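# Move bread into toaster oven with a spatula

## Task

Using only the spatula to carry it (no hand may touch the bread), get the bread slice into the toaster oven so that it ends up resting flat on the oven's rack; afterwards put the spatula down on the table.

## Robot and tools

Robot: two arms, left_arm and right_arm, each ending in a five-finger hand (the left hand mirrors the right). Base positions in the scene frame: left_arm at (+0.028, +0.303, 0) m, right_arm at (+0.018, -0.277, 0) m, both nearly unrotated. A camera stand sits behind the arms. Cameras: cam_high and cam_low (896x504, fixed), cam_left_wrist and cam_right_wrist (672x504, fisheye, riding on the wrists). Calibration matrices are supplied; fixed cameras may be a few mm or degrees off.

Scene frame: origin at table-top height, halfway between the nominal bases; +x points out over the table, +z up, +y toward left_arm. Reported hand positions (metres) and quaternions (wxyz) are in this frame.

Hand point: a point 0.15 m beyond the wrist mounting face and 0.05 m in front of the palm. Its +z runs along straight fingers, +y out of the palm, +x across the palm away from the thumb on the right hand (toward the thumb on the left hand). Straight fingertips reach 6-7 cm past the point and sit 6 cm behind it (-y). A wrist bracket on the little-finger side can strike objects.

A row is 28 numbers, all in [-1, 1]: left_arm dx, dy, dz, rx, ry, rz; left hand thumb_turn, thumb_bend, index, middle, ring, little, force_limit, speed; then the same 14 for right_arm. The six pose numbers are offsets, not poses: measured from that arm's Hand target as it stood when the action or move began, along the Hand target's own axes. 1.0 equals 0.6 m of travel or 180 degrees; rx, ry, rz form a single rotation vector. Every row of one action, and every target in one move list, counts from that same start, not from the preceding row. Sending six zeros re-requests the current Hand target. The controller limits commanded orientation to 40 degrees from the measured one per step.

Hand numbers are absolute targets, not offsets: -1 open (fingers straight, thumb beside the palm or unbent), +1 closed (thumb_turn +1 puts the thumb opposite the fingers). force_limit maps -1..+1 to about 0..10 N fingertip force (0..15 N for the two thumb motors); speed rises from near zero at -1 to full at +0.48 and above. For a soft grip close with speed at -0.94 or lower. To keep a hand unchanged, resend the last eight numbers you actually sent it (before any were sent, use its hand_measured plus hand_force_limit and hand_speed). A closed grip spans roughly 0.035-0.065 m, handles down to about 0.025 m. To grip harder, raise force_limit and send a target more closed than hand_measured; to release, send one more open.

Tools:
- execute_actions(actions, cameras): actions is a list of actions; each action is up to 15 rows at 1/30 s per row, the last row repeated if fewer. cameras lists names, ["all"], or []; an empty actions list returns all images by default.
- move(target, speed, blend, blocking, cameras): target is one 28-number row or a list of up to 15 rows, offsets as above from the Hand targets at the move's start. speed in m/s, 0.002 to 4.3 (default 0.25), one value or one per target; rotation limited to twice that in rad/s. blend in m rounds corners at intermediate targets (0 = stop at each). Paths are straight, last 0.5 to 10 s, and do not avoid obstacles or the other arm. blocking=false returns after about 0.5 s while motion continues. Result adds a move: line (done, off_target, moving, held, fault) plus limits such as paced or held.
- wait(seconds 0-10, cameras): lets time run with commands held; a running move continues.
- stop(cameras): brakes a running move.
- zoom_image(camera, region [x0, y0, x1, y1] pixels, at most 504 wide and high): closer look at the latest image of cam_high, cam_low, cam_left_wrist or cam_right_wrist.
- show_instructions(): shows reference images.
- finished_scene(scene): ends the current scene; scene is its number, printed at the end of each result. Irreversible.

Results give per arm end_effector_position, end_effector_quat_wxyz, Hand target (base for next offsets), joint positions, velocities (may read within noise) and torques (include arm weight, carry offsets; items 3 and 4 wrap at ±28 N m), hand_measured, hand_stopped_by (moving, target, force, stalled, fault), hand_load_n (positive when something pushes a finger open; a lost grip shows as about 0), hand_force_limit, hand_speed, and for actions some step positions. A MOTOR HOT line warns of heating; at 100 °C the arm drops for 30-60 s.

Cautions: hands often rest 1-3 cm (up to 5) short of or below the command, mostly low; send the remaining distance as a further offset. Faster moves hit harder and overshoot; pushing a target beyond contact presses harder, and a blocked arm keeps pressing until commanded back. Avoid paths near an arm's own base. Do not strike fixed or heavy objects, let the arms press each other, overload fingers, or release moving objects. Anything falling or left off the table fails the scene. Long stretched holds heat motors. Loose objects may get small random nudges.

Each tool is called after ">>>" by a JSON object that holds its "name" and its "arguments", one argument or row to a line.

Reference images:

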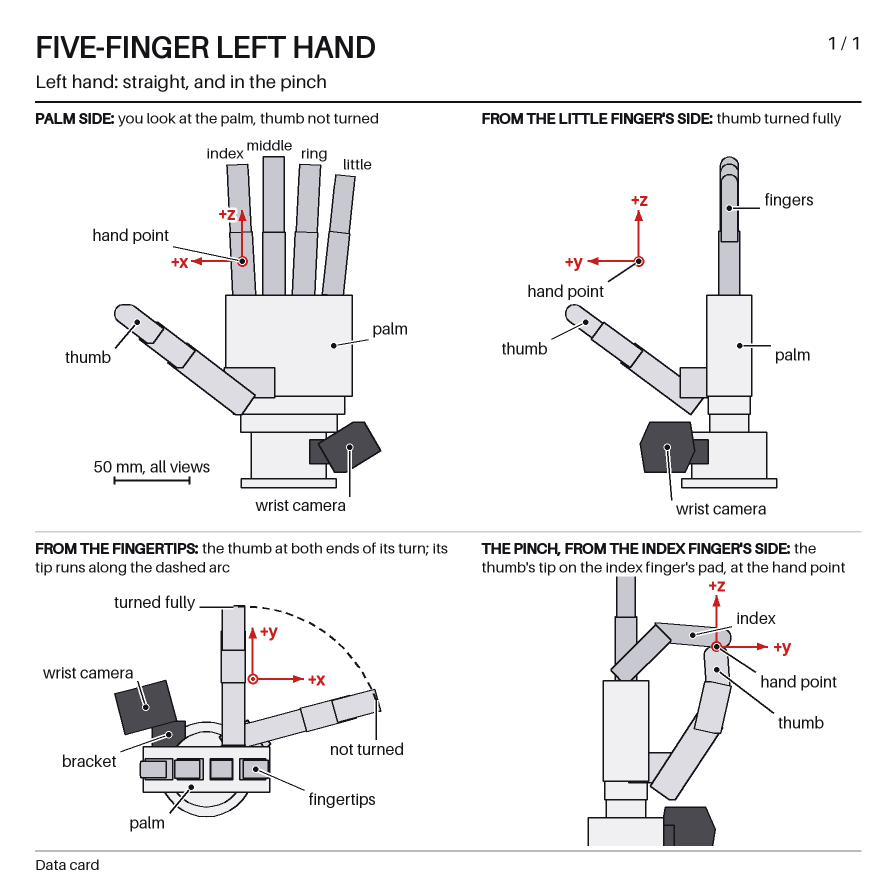

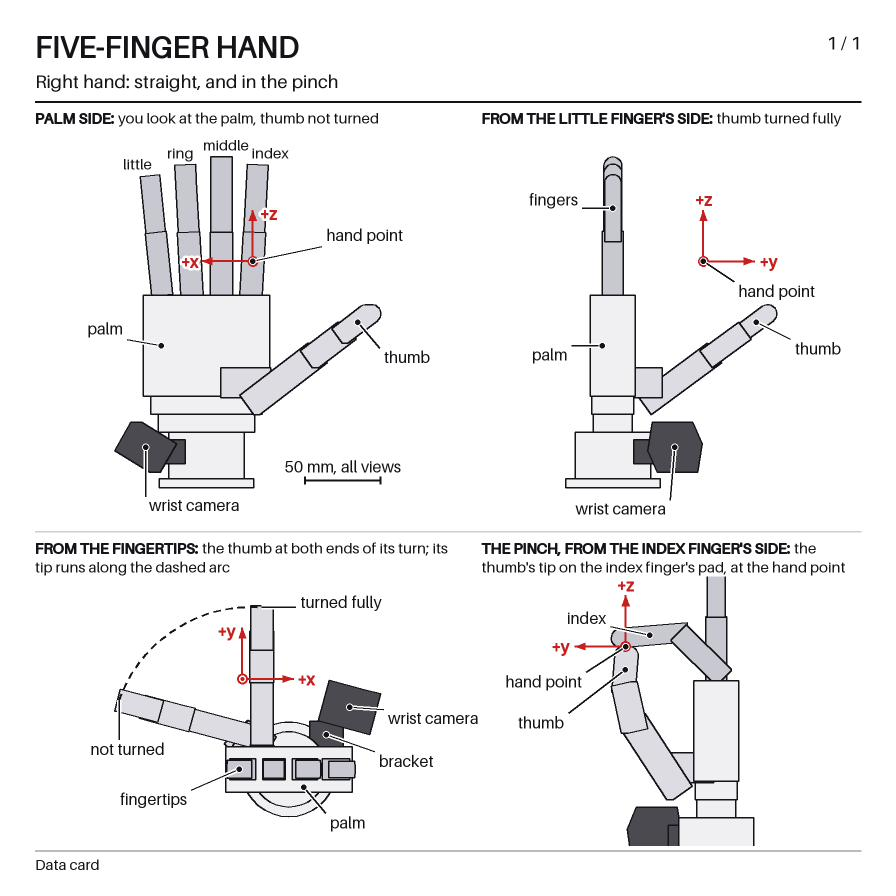

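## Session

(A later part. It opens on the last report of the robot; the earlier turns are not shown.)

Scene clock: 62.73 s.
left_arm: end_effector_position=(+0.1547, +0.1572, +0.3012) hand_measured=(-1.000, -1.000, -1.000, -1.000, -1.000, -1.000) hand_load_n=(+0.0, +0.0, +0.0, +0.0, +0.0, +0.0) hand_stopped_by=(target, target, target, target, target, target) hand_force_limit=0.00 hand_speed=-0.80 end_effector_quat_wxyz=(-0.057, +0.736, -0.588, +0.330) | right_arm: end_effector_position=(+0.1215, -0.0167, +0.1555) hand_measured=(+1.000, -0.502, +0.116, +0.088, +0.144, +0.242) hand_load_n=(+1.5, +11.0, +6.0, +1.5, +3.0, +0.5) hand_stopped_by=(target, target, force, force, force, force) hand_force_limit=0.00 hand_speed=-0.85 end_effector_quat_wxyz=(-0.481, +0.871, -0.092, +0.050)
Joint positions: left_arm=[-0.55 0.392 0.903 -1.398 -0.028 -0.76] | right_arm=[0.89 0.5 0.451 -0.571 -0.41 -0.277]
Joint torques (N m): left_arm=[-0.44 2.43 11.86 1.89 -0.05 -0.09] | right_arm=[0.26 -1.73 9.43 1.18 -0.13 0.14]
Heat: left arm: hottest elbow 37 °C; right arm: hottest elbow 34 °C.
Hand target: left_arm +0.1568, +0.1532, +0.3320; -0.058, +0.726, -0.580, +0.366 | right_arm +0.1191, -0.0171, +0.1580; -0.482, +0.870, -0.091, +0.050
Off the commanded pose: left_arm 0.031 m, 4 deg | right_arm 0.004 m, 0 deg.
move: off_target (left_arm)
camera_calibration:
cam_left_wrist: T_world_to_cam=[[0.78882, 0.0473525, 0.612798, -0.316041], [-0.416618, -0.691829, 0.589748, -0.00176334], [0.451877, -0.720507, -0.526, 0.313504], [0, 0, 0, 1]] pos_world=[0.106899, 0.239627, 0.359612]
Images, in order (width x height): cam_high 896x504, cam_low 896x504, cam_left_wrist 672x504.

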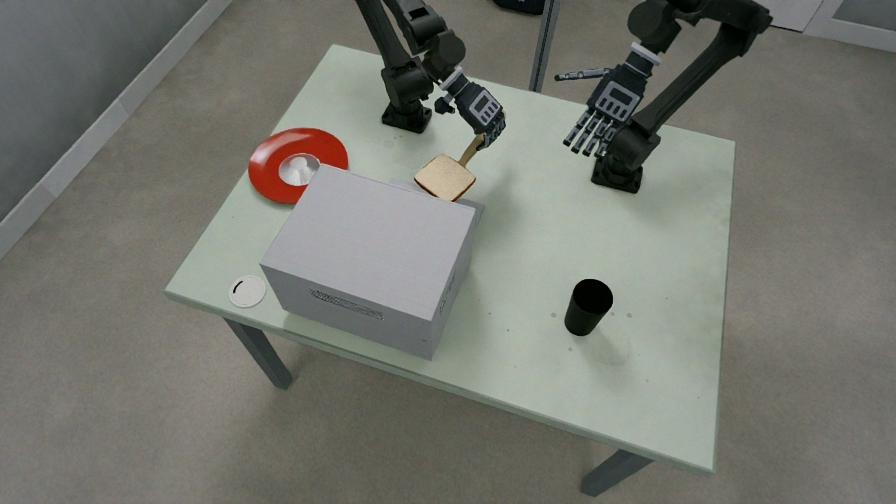

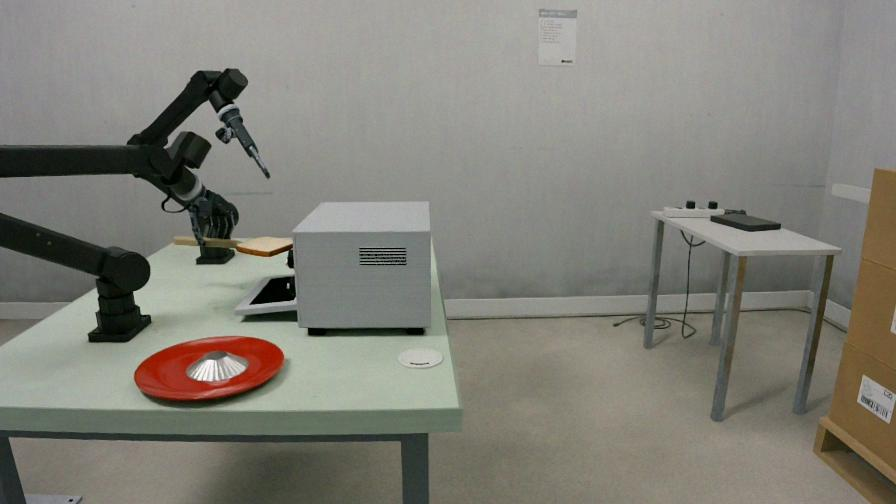

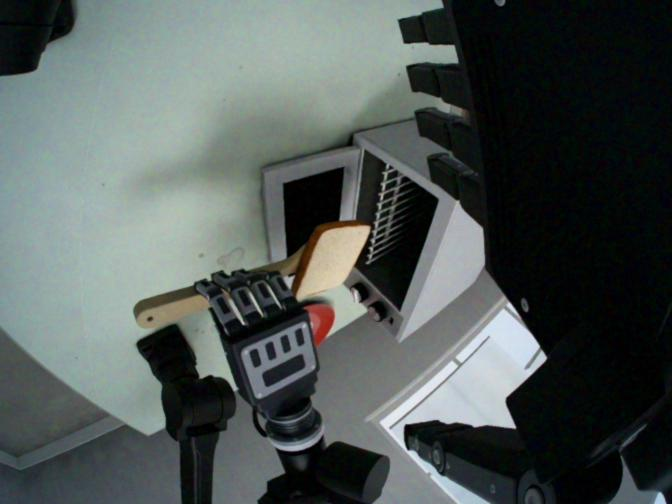

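>>> {"name": "move", "arguments": {
  "target": [0,0,0,0,0,0,-1,-1,-1,-1,-1,-1,0,-0.8,0.2,-0.0212,-0.0133,0,0,0,1,-0.5,0.5,0.5,0.5,0.5,0.0,-0.85],
  "cameras": ["cam_low","cam_left_wrist"],
  "speed": 0.09
}}

>>> {"name": "zoom_image", "arguments": {
  "camera": "cam_left_wrist",
  "region": [240, 100, 480, 340]
}}

>>> {"name": "zoom_image", "arguments": {
  "camera": "cam_low",
  "region": [150, 190, 320, 330]
}}

Scene clock: 68.03 s.
left_arm: end_effector_position=(+0.1546, +0.1569, +0.3013) hand_measured=(-1.000, -1.000, -1.000, -1.000, -1.000, -1.000) hand_load_n=(-0.5, +0.0, +0.0, +0.0, +0.0, +0.0) hand_stopped_by=(target, target, target, target, target, target) hand_force_limit=0.00 hand_speed=-0.80 end_effector_quat_wxyz=(-0.056, +0.736, -0.588, +0.331) | right_arm: end_effector_position=(+0.2223, -0.0465, +0.1517) hand_measured=(+1.000, -0.502, +0.116, +0.088, +0.144, +0.242) hand_load_n=(+2.0, +11.0, +6.0, +1.5, +3.0, +0.0) hand_stopped_by=(target, target, force, force, force, force) hand_force_limit=0.00 hand_speed=-0.85 end_effector_quat_wxyz=(-0.474, +0.874, -0.102, +0.035)
Joint positions: left_arm=[-0.552 0.392 0.903 -1.398 -0.028 -0.762] | right_arm=[0.45 0.822 0.581 -0.607 -0.75 -0.615]
Joint torques (N m): left_arm=[-0.85 2.2 11.88 1.69 -0.05 -0.07] | right_arm=[-0.97 -3.66 12.66 0.85 -0.73 -0.03]
Heat: left arm: hottest elbow 38 °C; right arm: hottest elbow 35 °C.
Hand target: left_arm +0.1569, +0.1532, +0.3321; -0.058, +0.726, -0.580, +0.366 | right_arm +0.2366, -0.0420, +0.1730; -0.482, +0.870, -0.091, +0.050
Off the commanded pose: left_arm 0.031 m, 4 deg | right_arm 0.026 m, 2 deg.
move: off_target (left_arm, right_arm)
camera_calibration:
cam_left_wrist: T_world_to_cam=[[0.788932, 0.0480853, 0.612597, -0.316207], [-0.416539, -0.691076, 0.590685, -0.00248623], [0.451754, -0.721181, -0.525182, 0.313292], [0, 0, 0, 1]] pos_world=[0.106899, 0.239427, 0.359711]
Images, in order (width x height): cam_low 896x504, cam_left_wrist 672x504.

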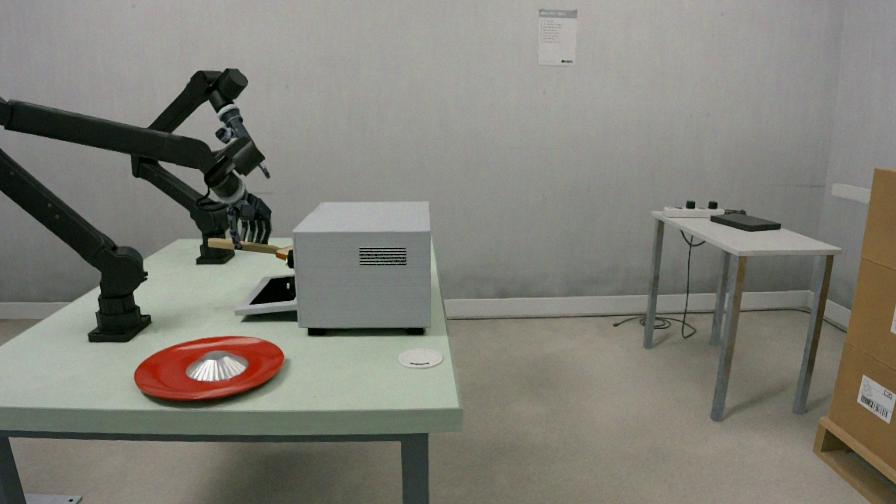

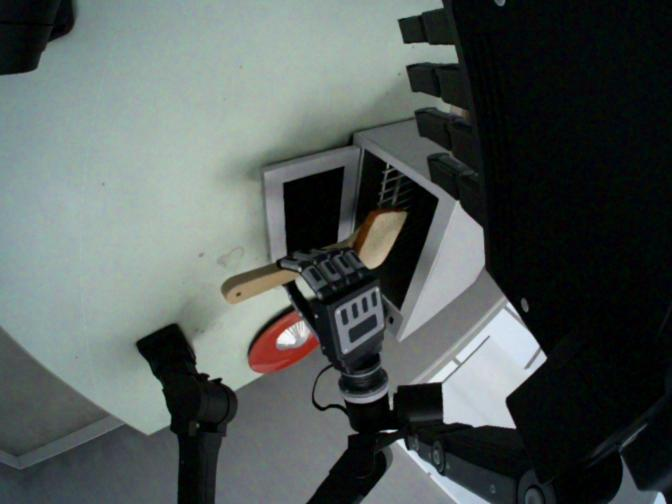

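Scaled by 2.100 from the camera's 672x504 image, which has a finer 960x720 frame.

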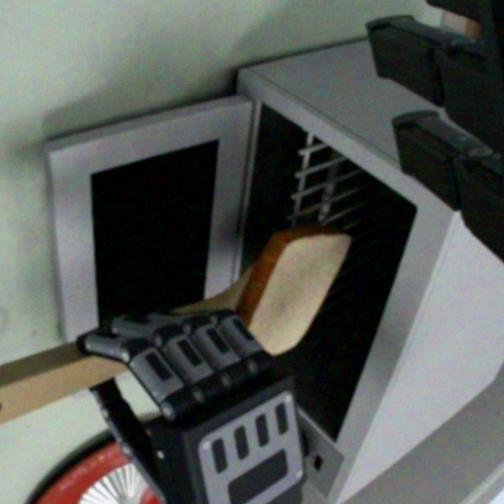

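Scaled by 2.965.

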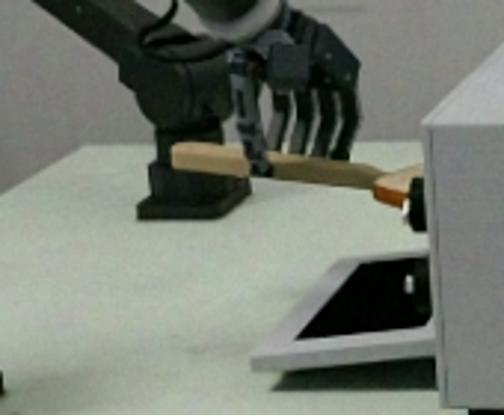

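>>> {"name": "move", "arguments": {
  "target": [0,0,0,0,0,0,-1,-1,-1,-1,-1,-1,0,-0.8,0.15,-0.0085,-0.0053,0,0,0,1,-0.5,0.5,0.5,0.5,0.5,0.0,-0.85],
  "cameras": ["cam_low","cam_left_wrist"],
  "speed": 0.08
}}

>>> {"name": "zoom_image", "arguments": {
  "camera": "cam_left_wrist",
  "region": [240, 100, 480, 340]
}}

>>> {"name": "zoom_image", "arguments": {
  "camera": "cam_low",
  "region": [150, 190, 320, 330]
}}

Scene clock: 71.23 s.
left_arm: end_effector_position=(+0.1546, +0.1569, +0.3013) hand_measured=(-1.000, -1.000, -1.000, -1.000, -1.000, -1.000) hand_load_n=(-0.5, +0.0, +0.0, +0.0, +0.0, +0.0) hand_stopped_by=(target, target, target, target, target, target) hand_force_limit=0.00 hand_speed=-0.80 end_effector_quat_wxyz=(-0.056, +0.736, -0.588, +0.331) | right_arm: end_effector_position=(+0.3089, -0.0632, +0.1613) hand_measured=(+1.000, -0.502, +0.116, +0.088, +0.144, +0.242) hand_load_n=(+2.0, +11.0, +6.0, +1.5, +3.0, +0.5) hand_stopped_by=(target, target, force, force, force, force) hand_force_limit=0.00 hand_speed=-0.85 end_effector_quat_wxyz=(-0.476, +0.873, -0.102, +0.035)
Joint positions: left_arm=[-0.552 0.392 0.903 -1.398 -0.028 -0.762] | right_arm=[0.281 1.084 0.767 -0.661 -0.856 -0.801]
Joint torques (N m): left_arm=[-0.32 2.14 11.88 1.81 -0.05 -0.07] | right_arm=[-0.85 -6.95 12.08 0.68 -0.85 -0.03]
Heat: left arm: hottest elbow 38 °C; right arm: hottest elbow 36 °C.
Hand target: left_arm +0.1569, +0.1532, +0.3321; -0.058, +0.726, -0.580, +0.366 | right_arm +0.3246, -0.0606, +0.1789; -0.482, +0.870, -0.091, +0.050
Off the commanded pose: left_arm 0.031 m, 4 deg | right_arm 0.024 m, 2 deg.
move: off_target (left_arm, right_arm)
camera_calibration:
cam_left_wrist: T_world_to_cam=[[0.788932, 0.0480853, 0.612597, -0.316207], [-0.416539, -0.691076, 0.590685, -0.00248623], [0.451754, -0.721181, -0.525182, 0.313292], [0, 0, 0, 1]] pos_world=[0.106899, 0.239427, 0.359711]
Images, in order (width x height): cam_low 896x504, cam_left_wrist 672x504.

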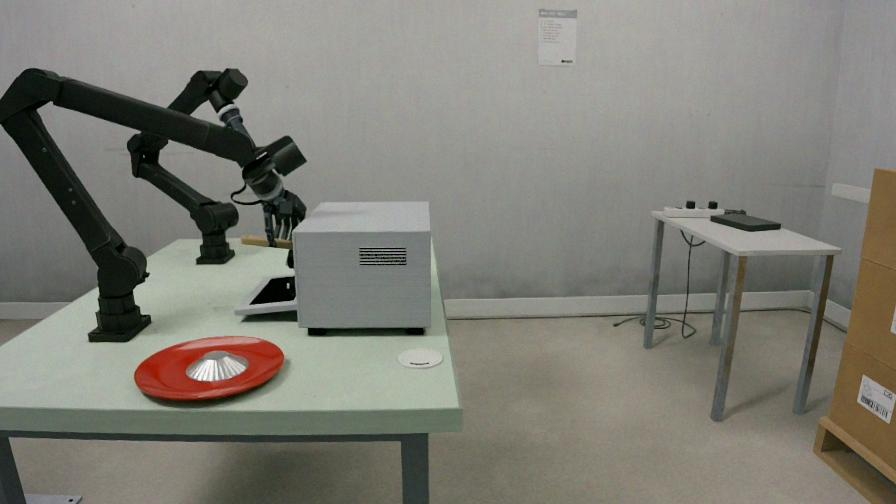

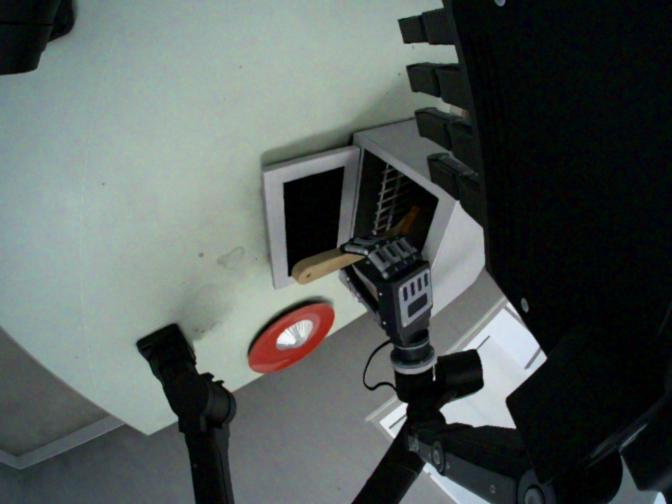

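Scaled by 2.100 from the camera's 672x504 image, which has a finer 960x720 frame.

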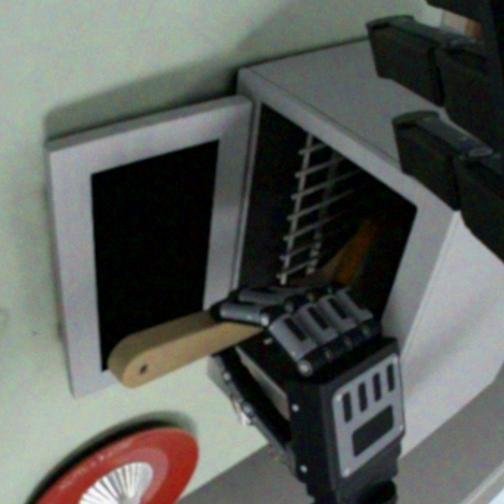

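Scaled by 2.965.

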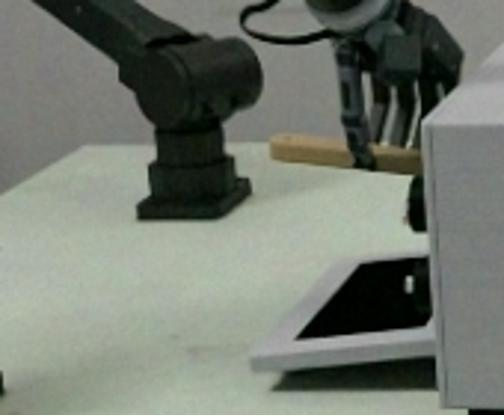

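>>> {"name": "move", "arguments": {
  "target": [0,0,0,0,0,0,-1,-1,-1,-1,-1,-1,0,-0.8,0.0167,-0.056,-0.0348,0,-0.0589,0.0942,1,-0.5,0.5,0.5,0.5,0.5,0.0,-0.85],
  "cameras": ["cam_low","cam_left_wrist"],
  "speed": 0.07
}}

>>> {"name": "zoom_image", "arguments": {
  "camera": "cam_left_wrist",
  "region": [340, 120, 460, 280]
}}

>>> {"name": "zoom_image", "arguments": {
  "camera": "cam_low",
  "region": [150, 190, 320, 330]
}}

Scene clock: 75.77 s.
left_arm: end_effector_position=(+0.1546, +0.1569, +0.3013) hand_measured=(-1.000, -1.000, -1.000, -1.000, -1.000, -1.000) hand_load_n=(-0.5, +0.0, +0.0, +0.0, +0.0, +0.0) hand_stopped_by=(target, target, target, target, target, target) hand_force_limit=0.00 hand_speed=-0.80 end_effector_quat_wxyz=(-0.056, +0.736, -0.588, +0.331) | right_arm: end_effector_position=(+0.3200, -0.0633, +0.2057) hand_measured=(+1.000, -0.502, +0.116, +0.088, +0.144, +0.242) hand_load_n=(+1.5, +11.0, +5.5, +1.5, +3.5, +0.0) hand_stopped_by=(target, target, force, force, force, force) hand_force_limit=0.00 hand_speed=-0.85 end_effector_quat_wxyz=(-0.485, +0.849, -0.180, -0.113)
Joint positions: left_arm=[-0.552 0.392 0.903 -1.398 -0.028 -0.762] | right_arm=[0.21 1.273 1.003 -1.018 -1.017 -0.803]
Joint torques (N m): left_arm=[-0.5 2.32 11.64 1.89 -0.06 -0.09] | right_arm=[-0.85 -9.23 11.59 0.25 -1.06 0.04]
Heat: left arm: hottest elbow 38 °C; right arm: hottest elbow 37 °C.
Hand target: left_arm +0.1569, +0.1532, +0.3321; -0.058, +0.726, -0.580, +0.366 | right_arm +0.3344, -0.0626, +0.2185; -0.491, +0.848, -0.173, -0.102
Off the commanded pose: left_arm 0.031 m, 4 deg | right_arm 0.019 m, 2 deg.
move: off_target (left_arm, right_arm)
camera_calibration:
cam_left_wrist: T_world_to_cam=[[0.788932, 0.0480853, 0.612597, -0.316207], [-0.416539, -0.691076, 0.590685, -0.00248623], [0.451754, -0.721181, -0.525182, 0.313292], [0, 0, 0, 1]] pos_world=[0.106899, 0.239427, 0.359711]
Images, in order (width x height): cam_low 896x504, cam_left_wrist 672x504.

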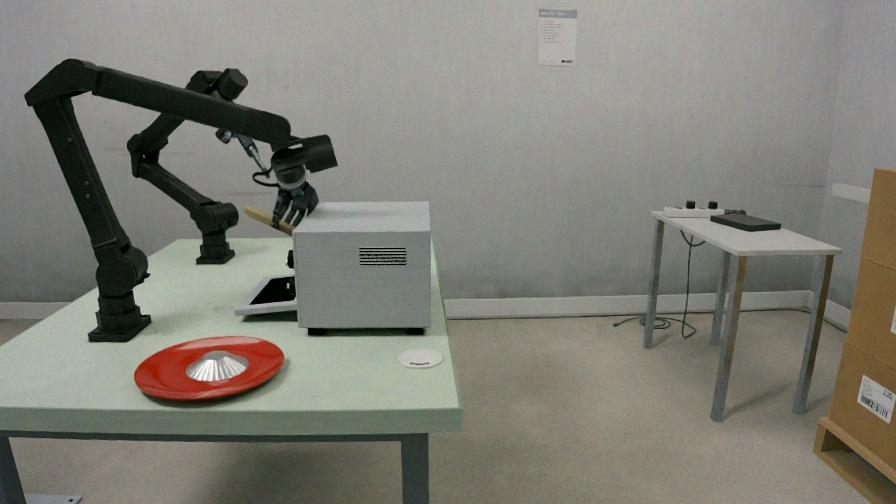

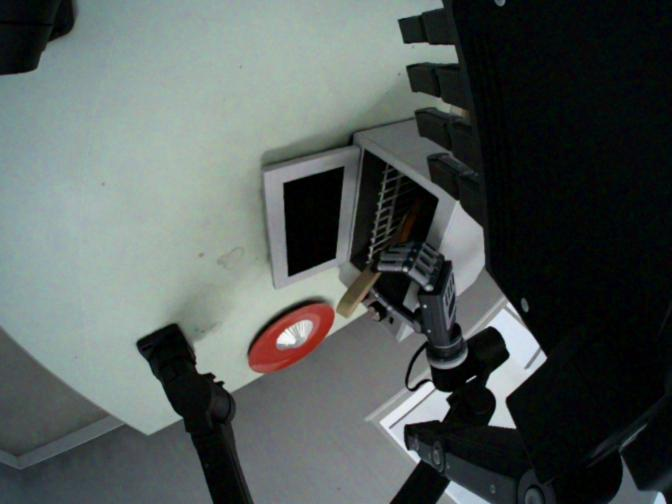

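Scaled by 3.150 from the camera's 672x504 image, which has a finer 960x720 frame.

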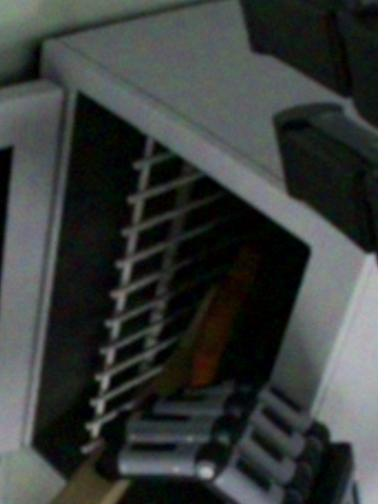

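Scaled by 2.965.

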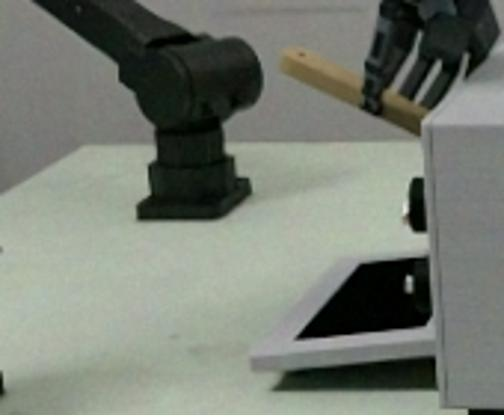

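>>> {"name": "move", "arguments": {
  "target": [0,0,0,0,0,0,-1,-1,-1,-1,-1,-1,0,-0.8,-0.0008,-0.027,-0.0165,0,-0.0265,0.0424,1,-0.5,0.5,0.5,0.5,0.5,0.0,-0.85],
  "cameras": ["cam_low","cam_left_wrist"],
  "speed": 0.07
}}

>>> {"name": "zoom_image", "arguments": {
  "camera": "cam_left_wrist",
  "region": [340, 120, 460, 280]
}}

>>> {"name": "zoom_image", "arguments": {
  "camera": "cam_low",
  "region": [150, 190, 320, 330]
}}

Scene clock: 78.60 s.
left_arm: end_effector_position=(+0.1546, +0.1569, +0.3013) hand_measured=(-1.000, -1.000, -1.000, -1.000, -1.000, -1.000) hand_load_n=(+0.0, +0.0, +0.0, +0.0, +0.0, +0.0) hand_stopped_by=(target, target, target, target, target, target) hand_force_limit=0.00 hand_speed=-0.80 end_effector_quat_wxyz=(-0.056, +0.736, -0.588, +0.331) | right_arm: end_effector_position=(+0.3215, -0.0626, +0.2257) hand_measured=(+1.000, -0.502, +0.116, +0.088, +0.144, +0.242) hand_load_n=(+1.5, +11.0, +6.0, +1.5, +3.0, +0.0) hand_stopped_by=(target, target, force, force, force, force) hand_force_limit=0.00 hand_speed=-0.85 end_effector_quat_wxyz=(-0.482, +0.829, -0.217, -0.186)
Joint positions: left_arm=[-0.552 0.392 0.903 -1.398 -0.028 -0.762] | right_arm=[0.191 1.36 1.101 -1.202 -1.081 -0.822]
Joint torques (N m): left_arm=[-0.79 2.14 11.93 1.84 -0.04 -0.07] | right_arm=[-1.38 -10.11 11.71 0.17 -0.97 -0.03]
Heat: left arm: hottest elbow 38 °C; right arm: hottest elbow 37 °C.
Hand target: left_arm +0.1569, +0.1532, +0.3321; -0.058, +0.726, -0.580, +0.366 | right_arm +0.3404, -0.0636, +0.2365; -0.490, +0.830, -0.209, -0.169
Off the commanded pose: left_arm 0.031 m, 4 deg | right_arm 0.022 m, 2 deg.
move: off_target (left_arm, right_arm)
camera_calibration:
cam_left_wrist: T_world_to_cam=[[0.788932, 0.0480853, 0.612597, -0.316207], [-0.416539, -0.691076, 0.590685, -0.00248623], [0.451754, -0.721181, -0.525182, 0.313292], [0, 0, 0, 1]] pos_world=[0.106899, 0.239427, 0.359711]
Images, in order (width x height): cam_low 896x504, cam_left_wrist 672x504.

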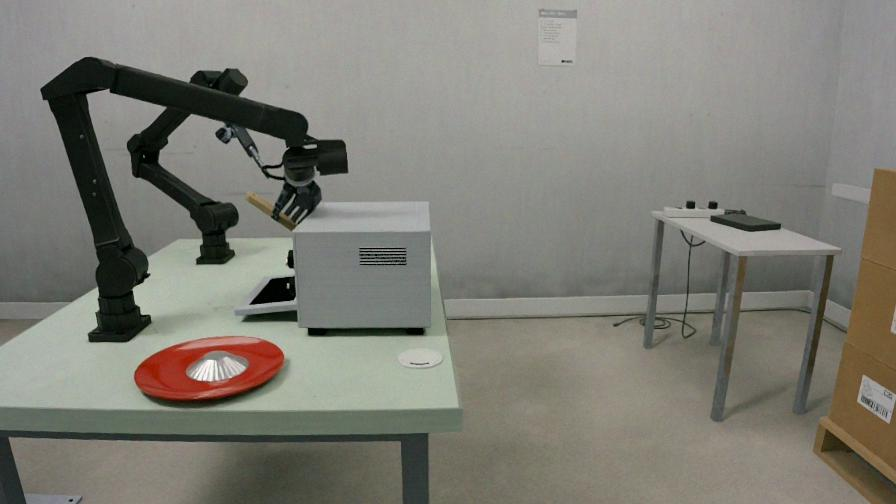

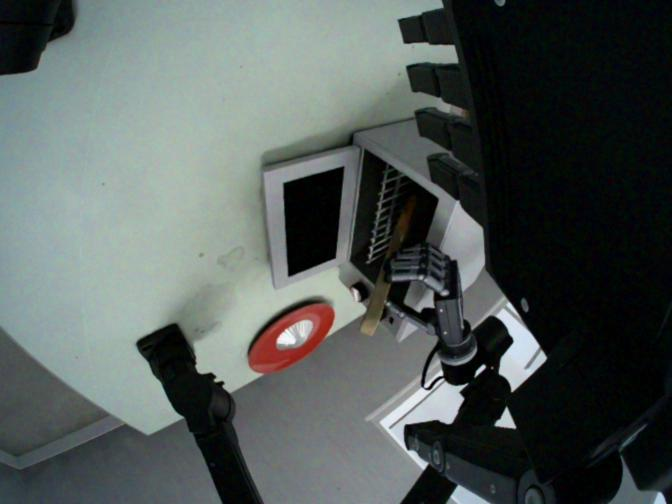

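Scaled by 3.150 from the camera's 672x504 image, which has a finer 960x720 frame.

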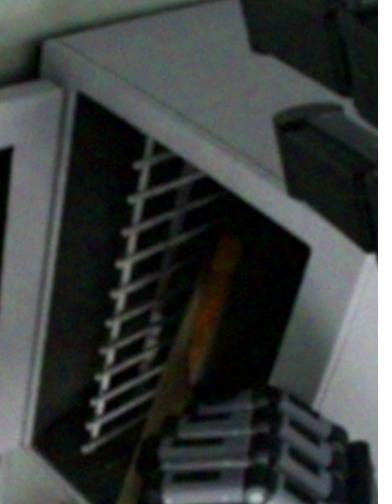

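Scaled by 2.965.

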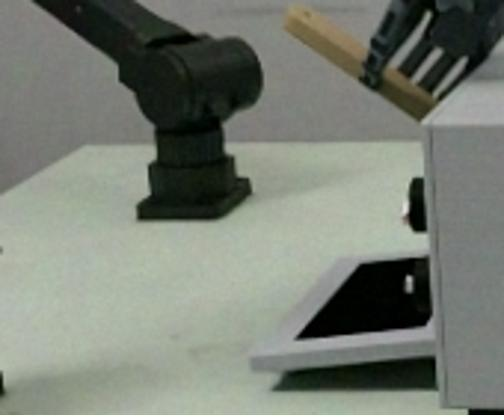

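>>> {"name": "move", "arguments": {
  "target": [0,0,0,0,0,0,-1,-1,-1,-1,-1,-1,0,-0.8,-0.0827,0.0487,0.0303,0,0,0,1,-0.5,0.5,0.5,0.5,0.5,0.0,-0.85],
  "cameras": ["cam_left_wrist"],
  "speed": 0.15
}}

>>> {"name": "zoom_image", "arguments": {
  "camera": "cam_left_wrist",
  "region": [340, 120, 460, 280]
}}

Scene clock: 81.23 s.
left_arm: end_effector_position=(+0.1546, +0.1569, +0.3013) hand_measured=(-1.000, -1.000, -1.000, -1.000, -1.000, -1.000) hand_load_n=(+0.0, +0.0, +0.0, +0.0, +0.0, +0.0) hand_stopped_by=(target, target, target, target, target, target) hand_force_limit=0.00 hand_speed=-0.80 end_effector_quat_wxyz=(-0.056, +0.736, -0.588, +0.331) | right_arm: end_effector_position=(+0.2812, -0.0529, +0.2279) hand_measured=(+1.000, -0.502, +0.116, +0.088, +0.144, +0.242) hand_load_n=(+1.5, +11.0, +6.0, +1.5, +3.5, +0.0) hand_stopped_by=(target, target, force, force, force, force) hand_force_limit=0.00 hand_speed=-0.85 end_effector_quat_wxyz=(-0.487, +0.829, -0.212, -0.175)
Joint positions: left_arm=[-0.552 0.392 0.903 -1.398 -0.028 -0.762] | right_arm=[0.238 1.224 0.984 -1.1 -1.073 -0.715]
Joint torques (N m): left_arm=[-0.56 2.02 11.81 1.88 -0.08 -0.09] | right_arm=[-0.03 -10.29 7.98 0.94 -0.8 0.19]
Heat: left arm: hottest elbow 38 °C; right arm: hottest elbow 37 °C.
Hand target: left_arm +0.1569, +0.1532, +0.3321; -0.058, +0.726, -0.580, +0.366 | right_arm +0.2816, -0.0512, +0.2305; -0.490, +0.830, -0.209, -0.169
Off the commanded pose: left_arm 0.031 m, 4 deg | right_arm 0.003 m, 1 deg.
move: off_target (left_arm)
camera_calibration:
cam_left_wrist: T_world_to_cam=[[0.788932, 0.0480853, 0.612597, -0.316207], [-0.416539, -0.691076, 0.590685, -0.00248623], [0.451754, -0.721181, -0.525182, 0.313292], [0, 0, 0, 1]] pos_world=[0.106899, 0.239427, 0.359711]
Images, in order (width x height): cam_left_wrist 672x504.

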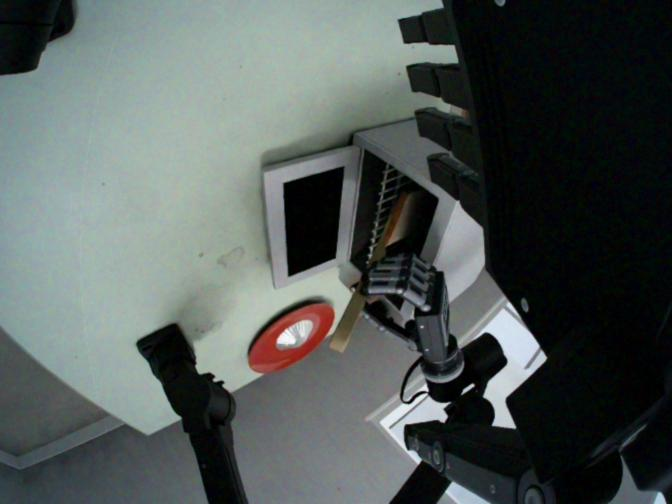

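Scaled by 3.150 from the camera's 672x504 image, which has a finer 960x720 frame.

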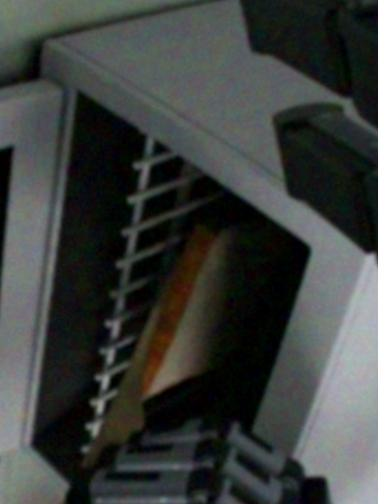

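>>> {"name": "move", "arguments": {
  "target": [
    [0,0,0,0,0,0,-1,-1,-1,-1,-1,-1,0,-0.8,0.0797,-0.0472,-0.0295,0,0,0,1,-0.5,0.5,0.5,0.5,0.5,0.0,-0.85],
    [0,0,0,0,0,0,-1,-1,-1,-1,-1,-1,0,-0.8,0.074,-0.0735,-0.0458,0,-0.0177,0.0283,1,-0.5,0.5,0.5,0.5,0.5,0.0,-0.85]
  ],
  "cameras": ["cam_low","cam_left_wrist"],
  "speed": 0.08
}}

>>> {"name": "zoom_image", "arguments": {
  "camera": "cam_left_wrist",
  "region": [340, 120, 460, 280]
}}

>>> {"name": "zoom_image", "arguments": {
  "camera": "cam_low",
  "region": [150, 190, 320, 330]
}}

Scene clock: 86.60 s.
left_arm: end_effector_position=(+0.1546, +0.1569, +0.3013) hand_measured=(-1.000, -1.000, -1.000, -1.000, -1.000, -1.000) hand_load_n=(+0.0, +0.0, +0.0, +0.0, +0.0, +0.0) hand_stopped_by=(target, target, target, target, target, target) hand_force_limit=0.00 hand_speed=-0.80 end_effector_quat_wxyz=(-0.056, +0.736, -0.588, +0.331) | right_arm: end_effector_position=(+0.3288, -0.0637, +0.2458) hand_measured=(+1.000, -0.502, +0.116, +0.088, +0.144, +0.242) hand_load_n=(+2.0, +11.0, +6.0, +1.5, +3.0, +0.5) hand_stopped_by=(target, target, force, force, force, force) hand_force_limit=0.00 hand_speed=-0.85 end_effector_quat_wxyz=(-0.481, +0.814, -0.237, -0.225)
Joint positions: left_arm=[-0.552 0.392 0.903 -1.398 -0.028 -0.762] | right_arm=[0.175 1.417 1.184 -1.337 -1.118 -0.848]
Joint torques (N m): left_arm=[-0.44 1.9 11.85 1.87 -0.05 -0.11] | right_arm=[-1.14 -10.81 11.25 -0.17 -1.06 0.04]
Heat: left arm: hottest elbow 38 °C; right arm: hottest elbow 37 °C.
Hand target: left_arm +0.1569, +0.1532, +0.3321; -0.058, +0.726, -0.580, +0.366 | right_arm +0.3443, -0.0645, +0.2545; -0.487, +0.814, -0.232, -0.214
Off the commanded pose: left_arm 0.031 m, 4 deg | right_arm 0.018 m, 2 deg.
move: off_target (left_arm, right_arm)
camera_calibration:
cam_left_wrist: T_world_to_cam=[[0.788932, 0.0480853, 0.612597, -0.316207], [-0.416539, -0.691076, 0.590685, -0.00248623], [0.451754, -0.721181, -0.525182, 0.313292], [0, 0, 0, 1]] pos_world=[0.106899, 0.239427, 0.359711]
Images, in order (width x height): cam_low 896x504, cam_left_wrist 672x504.

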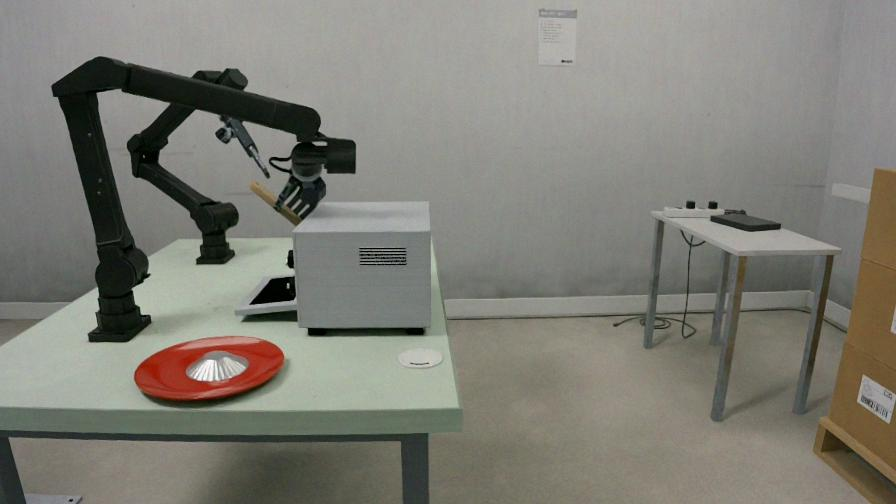

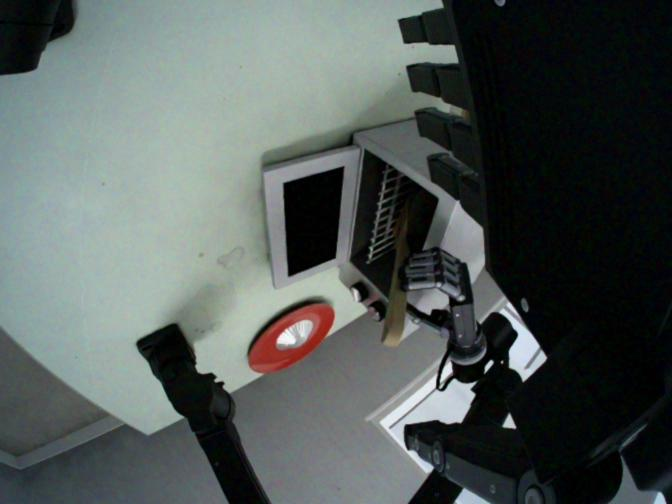

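Scaled by 3.150 from the camera's 672x504 image, which has a finer 960x720 frame.

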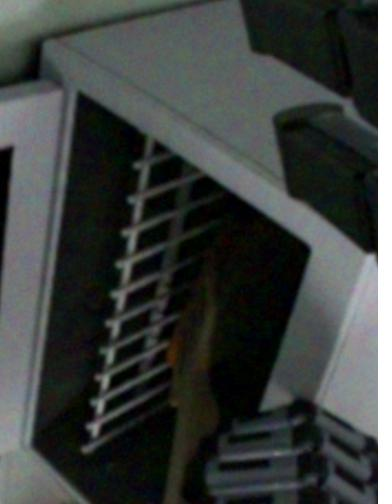

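Scaled by 2.965.

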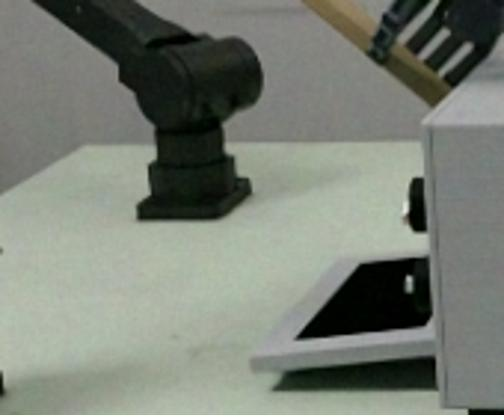

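>>> {"name": "move", "arguments": {
  "target": [0,0,0,0,0,0,-1,-1,-1,-1,-1,-1,0,-0.8,-0.1687,0.0915,0.0572,0,0,0,1,-0.5,0.5,0.5,0.5,0.5,0.0,-0.85],
  "cameras": ["cam_low","cam_left_wrist"],
  "speed": 0.25
}}

>>> {"name": "zoom_image", "arguments": {
  "camera": "cam_left_wrist",
  "region": [340, 120, 460, 280]
}}

Scene clock: 89.43 s.
left_arm: end_effector_position=(+0.1546, +0.1569, +0.3013) hand_measured=(-1.000, -1.000, -1.000, -1.000, -1.000, -1.000) hand_load_n=(+0.0, +0.0, -0.5, +0.0, +0.0, +0.0) hand_stopped_by=(target, target, target, target, target, target) hand_force_limit=0.00 hand_speed=-0.80 end_effector_quat_wxyz=(-0.056, +0.736, -0.588, +0.331) | right_arm: end_effector_position=(+0.2277, -0.0415, +0.2571) hand_measured=(+1.000, -0.502, +0.116, +0.088, +0.144, +0.242) hand_load_n=(+1.5, +11.0, +6.0, +1.0, +2.5, +0.5) hand_stopped_by=(target, target, force, force, force, force) hand_force_limit=0.00 hand_speed=-0.85 end_effector_quat_wxyz=(-0.485, +0.814, -0.236, -0.218)
Joint positions: left_arm=[-0.552 0.392 0.903 -1.398 -0.028 -0.762] | right_arm=[0.296 1.096 0.933 -1.137 -1.102 -0.565]
Joint torques (N m): left_arm=[-0.56 2.49 11.77 1.83 -0.08 -0.09] | right_arm=[0.21 -8.41 8.1 0.99 -0.81 0.24]
Heat: left arm: hottest elbow 39 °C; right arm: hottest elbow 37 °C.
Hand target: left_arm +0.1569, +0.1532, +0.3321; -0.058, +0.726, -0.580, +0.366 | right_arm +0.2267, -0.0396, +0.2594; -0.487, +0.814, -0.232, -0.214
Off the commanded pose: left_arm 0.031 m, 4 deg | right_arm 0.003 m, 1 deg.
move: off_target (left_arm)
camera_calibration:
cam_left_wrist: T_world_to_cam=[[0.788932, 0.0480853, 0.612597, -0.316207], [-0.416539, -0.691076, 0.590685, -0.00248623], [0.451754, -0.721181, -0.525182, 0.313292], [0, 0, 0, 1]] pos_world=[0.106899, 0.239427, 0.359711]
Images, in order (width x height): cam_low 896x504, cam_left_wrist 672x504.

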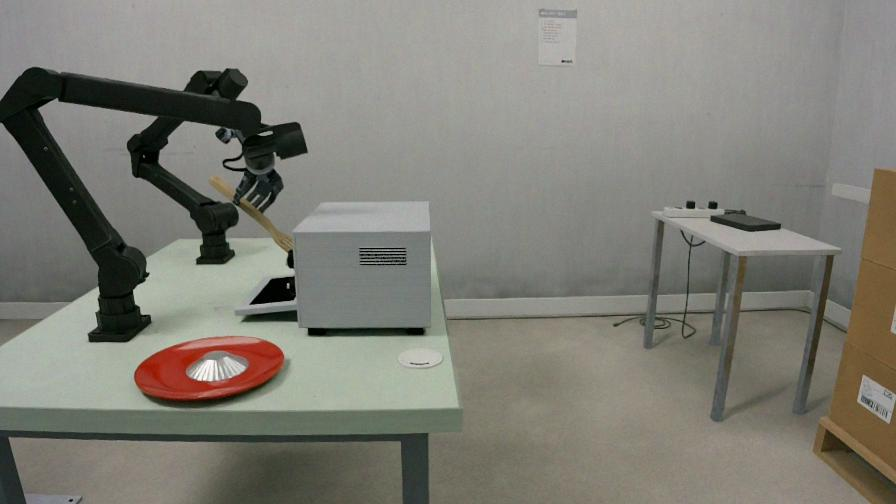

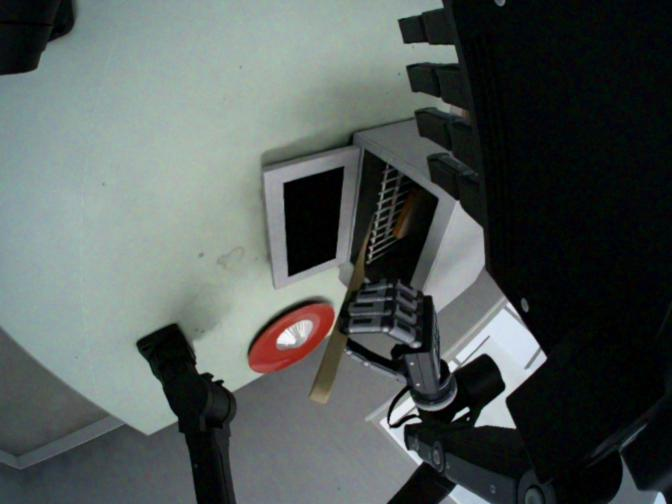

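Scaled by 3.150 from the camera's 672x504 image, which has a finer 960x720 frame.

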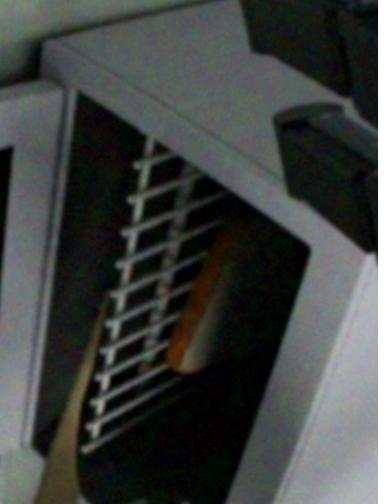

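>>> {"name": "move", "arguments": {
  "target": [
    [-0.2359,-0.0859,-0.0908,0,0,0,-1,-1,-1,-1,-1,-1,0,-0.8,-0.1095,0.0888,0.0387,0,0,0,1,-0.5,0.5,0.5,0.5,0.5,0.0,-0.85],
    [-0.2359,-0.0859,-0.0908,0,0,0,-1,-1,-1,-1,-1,-1,0,-0.8,-0.0427,0.2143,0.2873,-0.0712,-0.0932,-0.277,1,-0.5,0.5,0.5,0.5,0.5,0.0,-0.85],
    [-0.2359,-0.0859,-0.0908,0,0,0,-1,-1,-1,-1,-1,-1,0,-0.8,0.0142,0.2977,0.3278,-0.0712,-0.0932,-0.277,1,-0.5,0.5,0.5,0.5,0.5,0.0,-0.85]
  ],
  "cameras": ["cam_high","cam_low","cam_left_wrist"],
  "speed": [0.2, 0.2, 0.1],
  "blend": 0.015
}}

>>> {"name": "zoom_image", "arguments": {
  "camera": "cam_low",
  "region": [150, 190, 320, 330]
}}

>>> {"name": "zoom_image", "arguments": {
  "camera": "cam_left_wrist",
  "region": [300, 100, 480, 340]
}}

Scene clock: 97.83 s.
left_arm: end_effector_position=(+0.1604, +0.3131, +0.3155) hand_measured=(-1.000, -1.000, -1.000, -1.000, -1.000, -1.000) hand_load_n=(+0.0, +0.0, +0.0, +0.0, +0.0, +0.0) hand_stopped_by=(target, target, target, target, target, target) hand_force_limit=0.00 hand_speed=-0.80 end_effector_quat_wxyz=(-0.167, +0.756, -0.577, +0.260) | right_arm: end_effector_position=(+0.1049, +0.0568, +0.0472) hand_measured=(+1.000, -0.502, +0.116, +0.088, +0.144, +0.242) hand_load_n=(+2.0, +11.0, +6.5, +1.5, +2.5, +1.0) hand_stopped_by=(target, target, force, force, force, force) hand_force_limit=0.00 hand_speed=-0.85 end_effector_quat_wxyz=(-0.467, +0.846, +0.221, -0.128)
Joint positions: left_arm=[0.834 0.52 1.04 -1.675 0.485 0.466] | right_arm=[0.937 1.248 0.545 -0.318 -0.899 -0.895]
Joint torques (N m): left_arm=[-0.73 1.44 10.66 0.57 0.15 0.07] | right_arm=[0.21 -7.36 6.71 1.61 -0.6 0.06]
Heat: left arm: hottest elbow 39 °C; right arm: hottest elbow 36 °C.
Hand target: left_arm +0.1568, +0.3134, +0.3320; -0.058, +0.726, -0.579, +0.366 | right_arm +0.1050, +0.0599, +0.0452; -0.468, +0.845, +0.226, -0.126
Off the commanded pose: left_arm 0.017 m, 18 deg | right_arm 0.004 m, 1 deg.
joint sent to its limit (left arm) — joint 4 (wrist pitch), lower limit. The joint targets are off in orientation, not in position.
move: off_target (left_arm)
camera_calibration:
cam_left_wrist: T_world_to_cam=[[0.777821, -0.0053639, 0.628463, -0.32337], [-0.32942, -0.855075, 0.400411, 0.197026], [0.535235, -0.518476, -0.666863, 0.398543], [0, 0, 0, 1]] pos_world=[0.103114, 0.373373, 0.390108]
Images, in order (width x height): cam_high 896x504, cam_low 896x504, cam_left_wrist 672x504.

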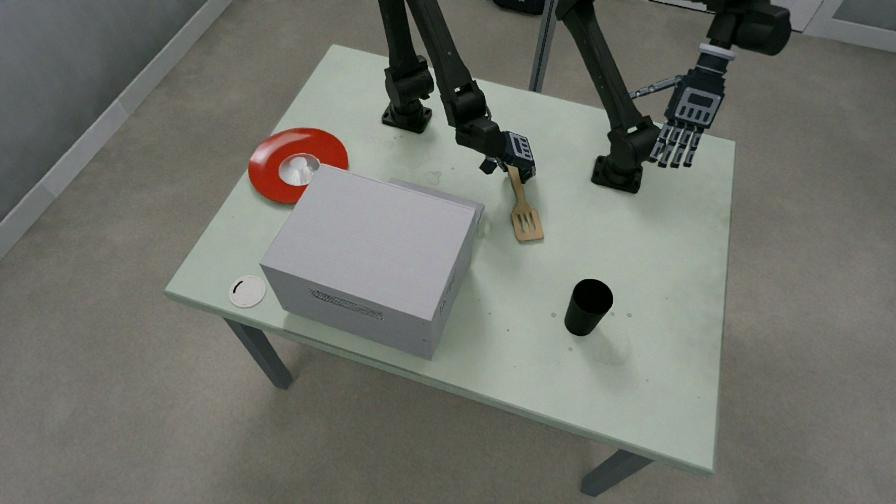

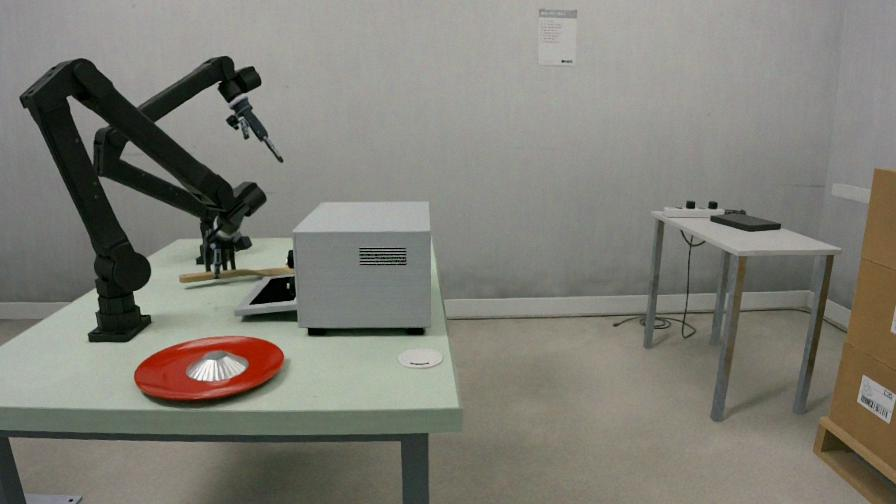

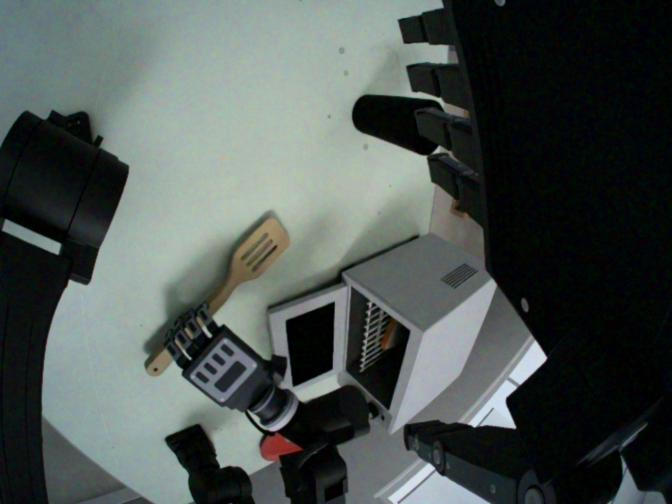

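Scaled by 2.965.

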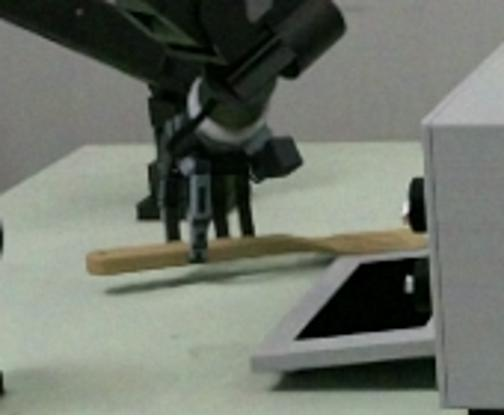

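Scaled by 2.100 from the camera's 672x504 image, which has a finer 960x720 frame.

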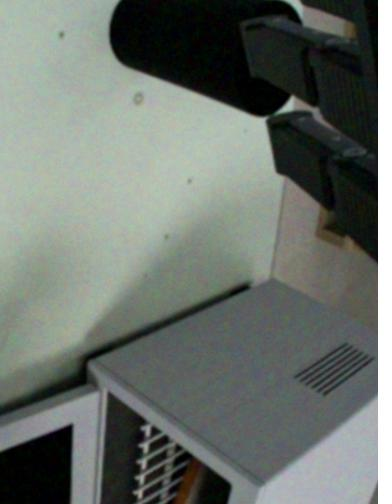

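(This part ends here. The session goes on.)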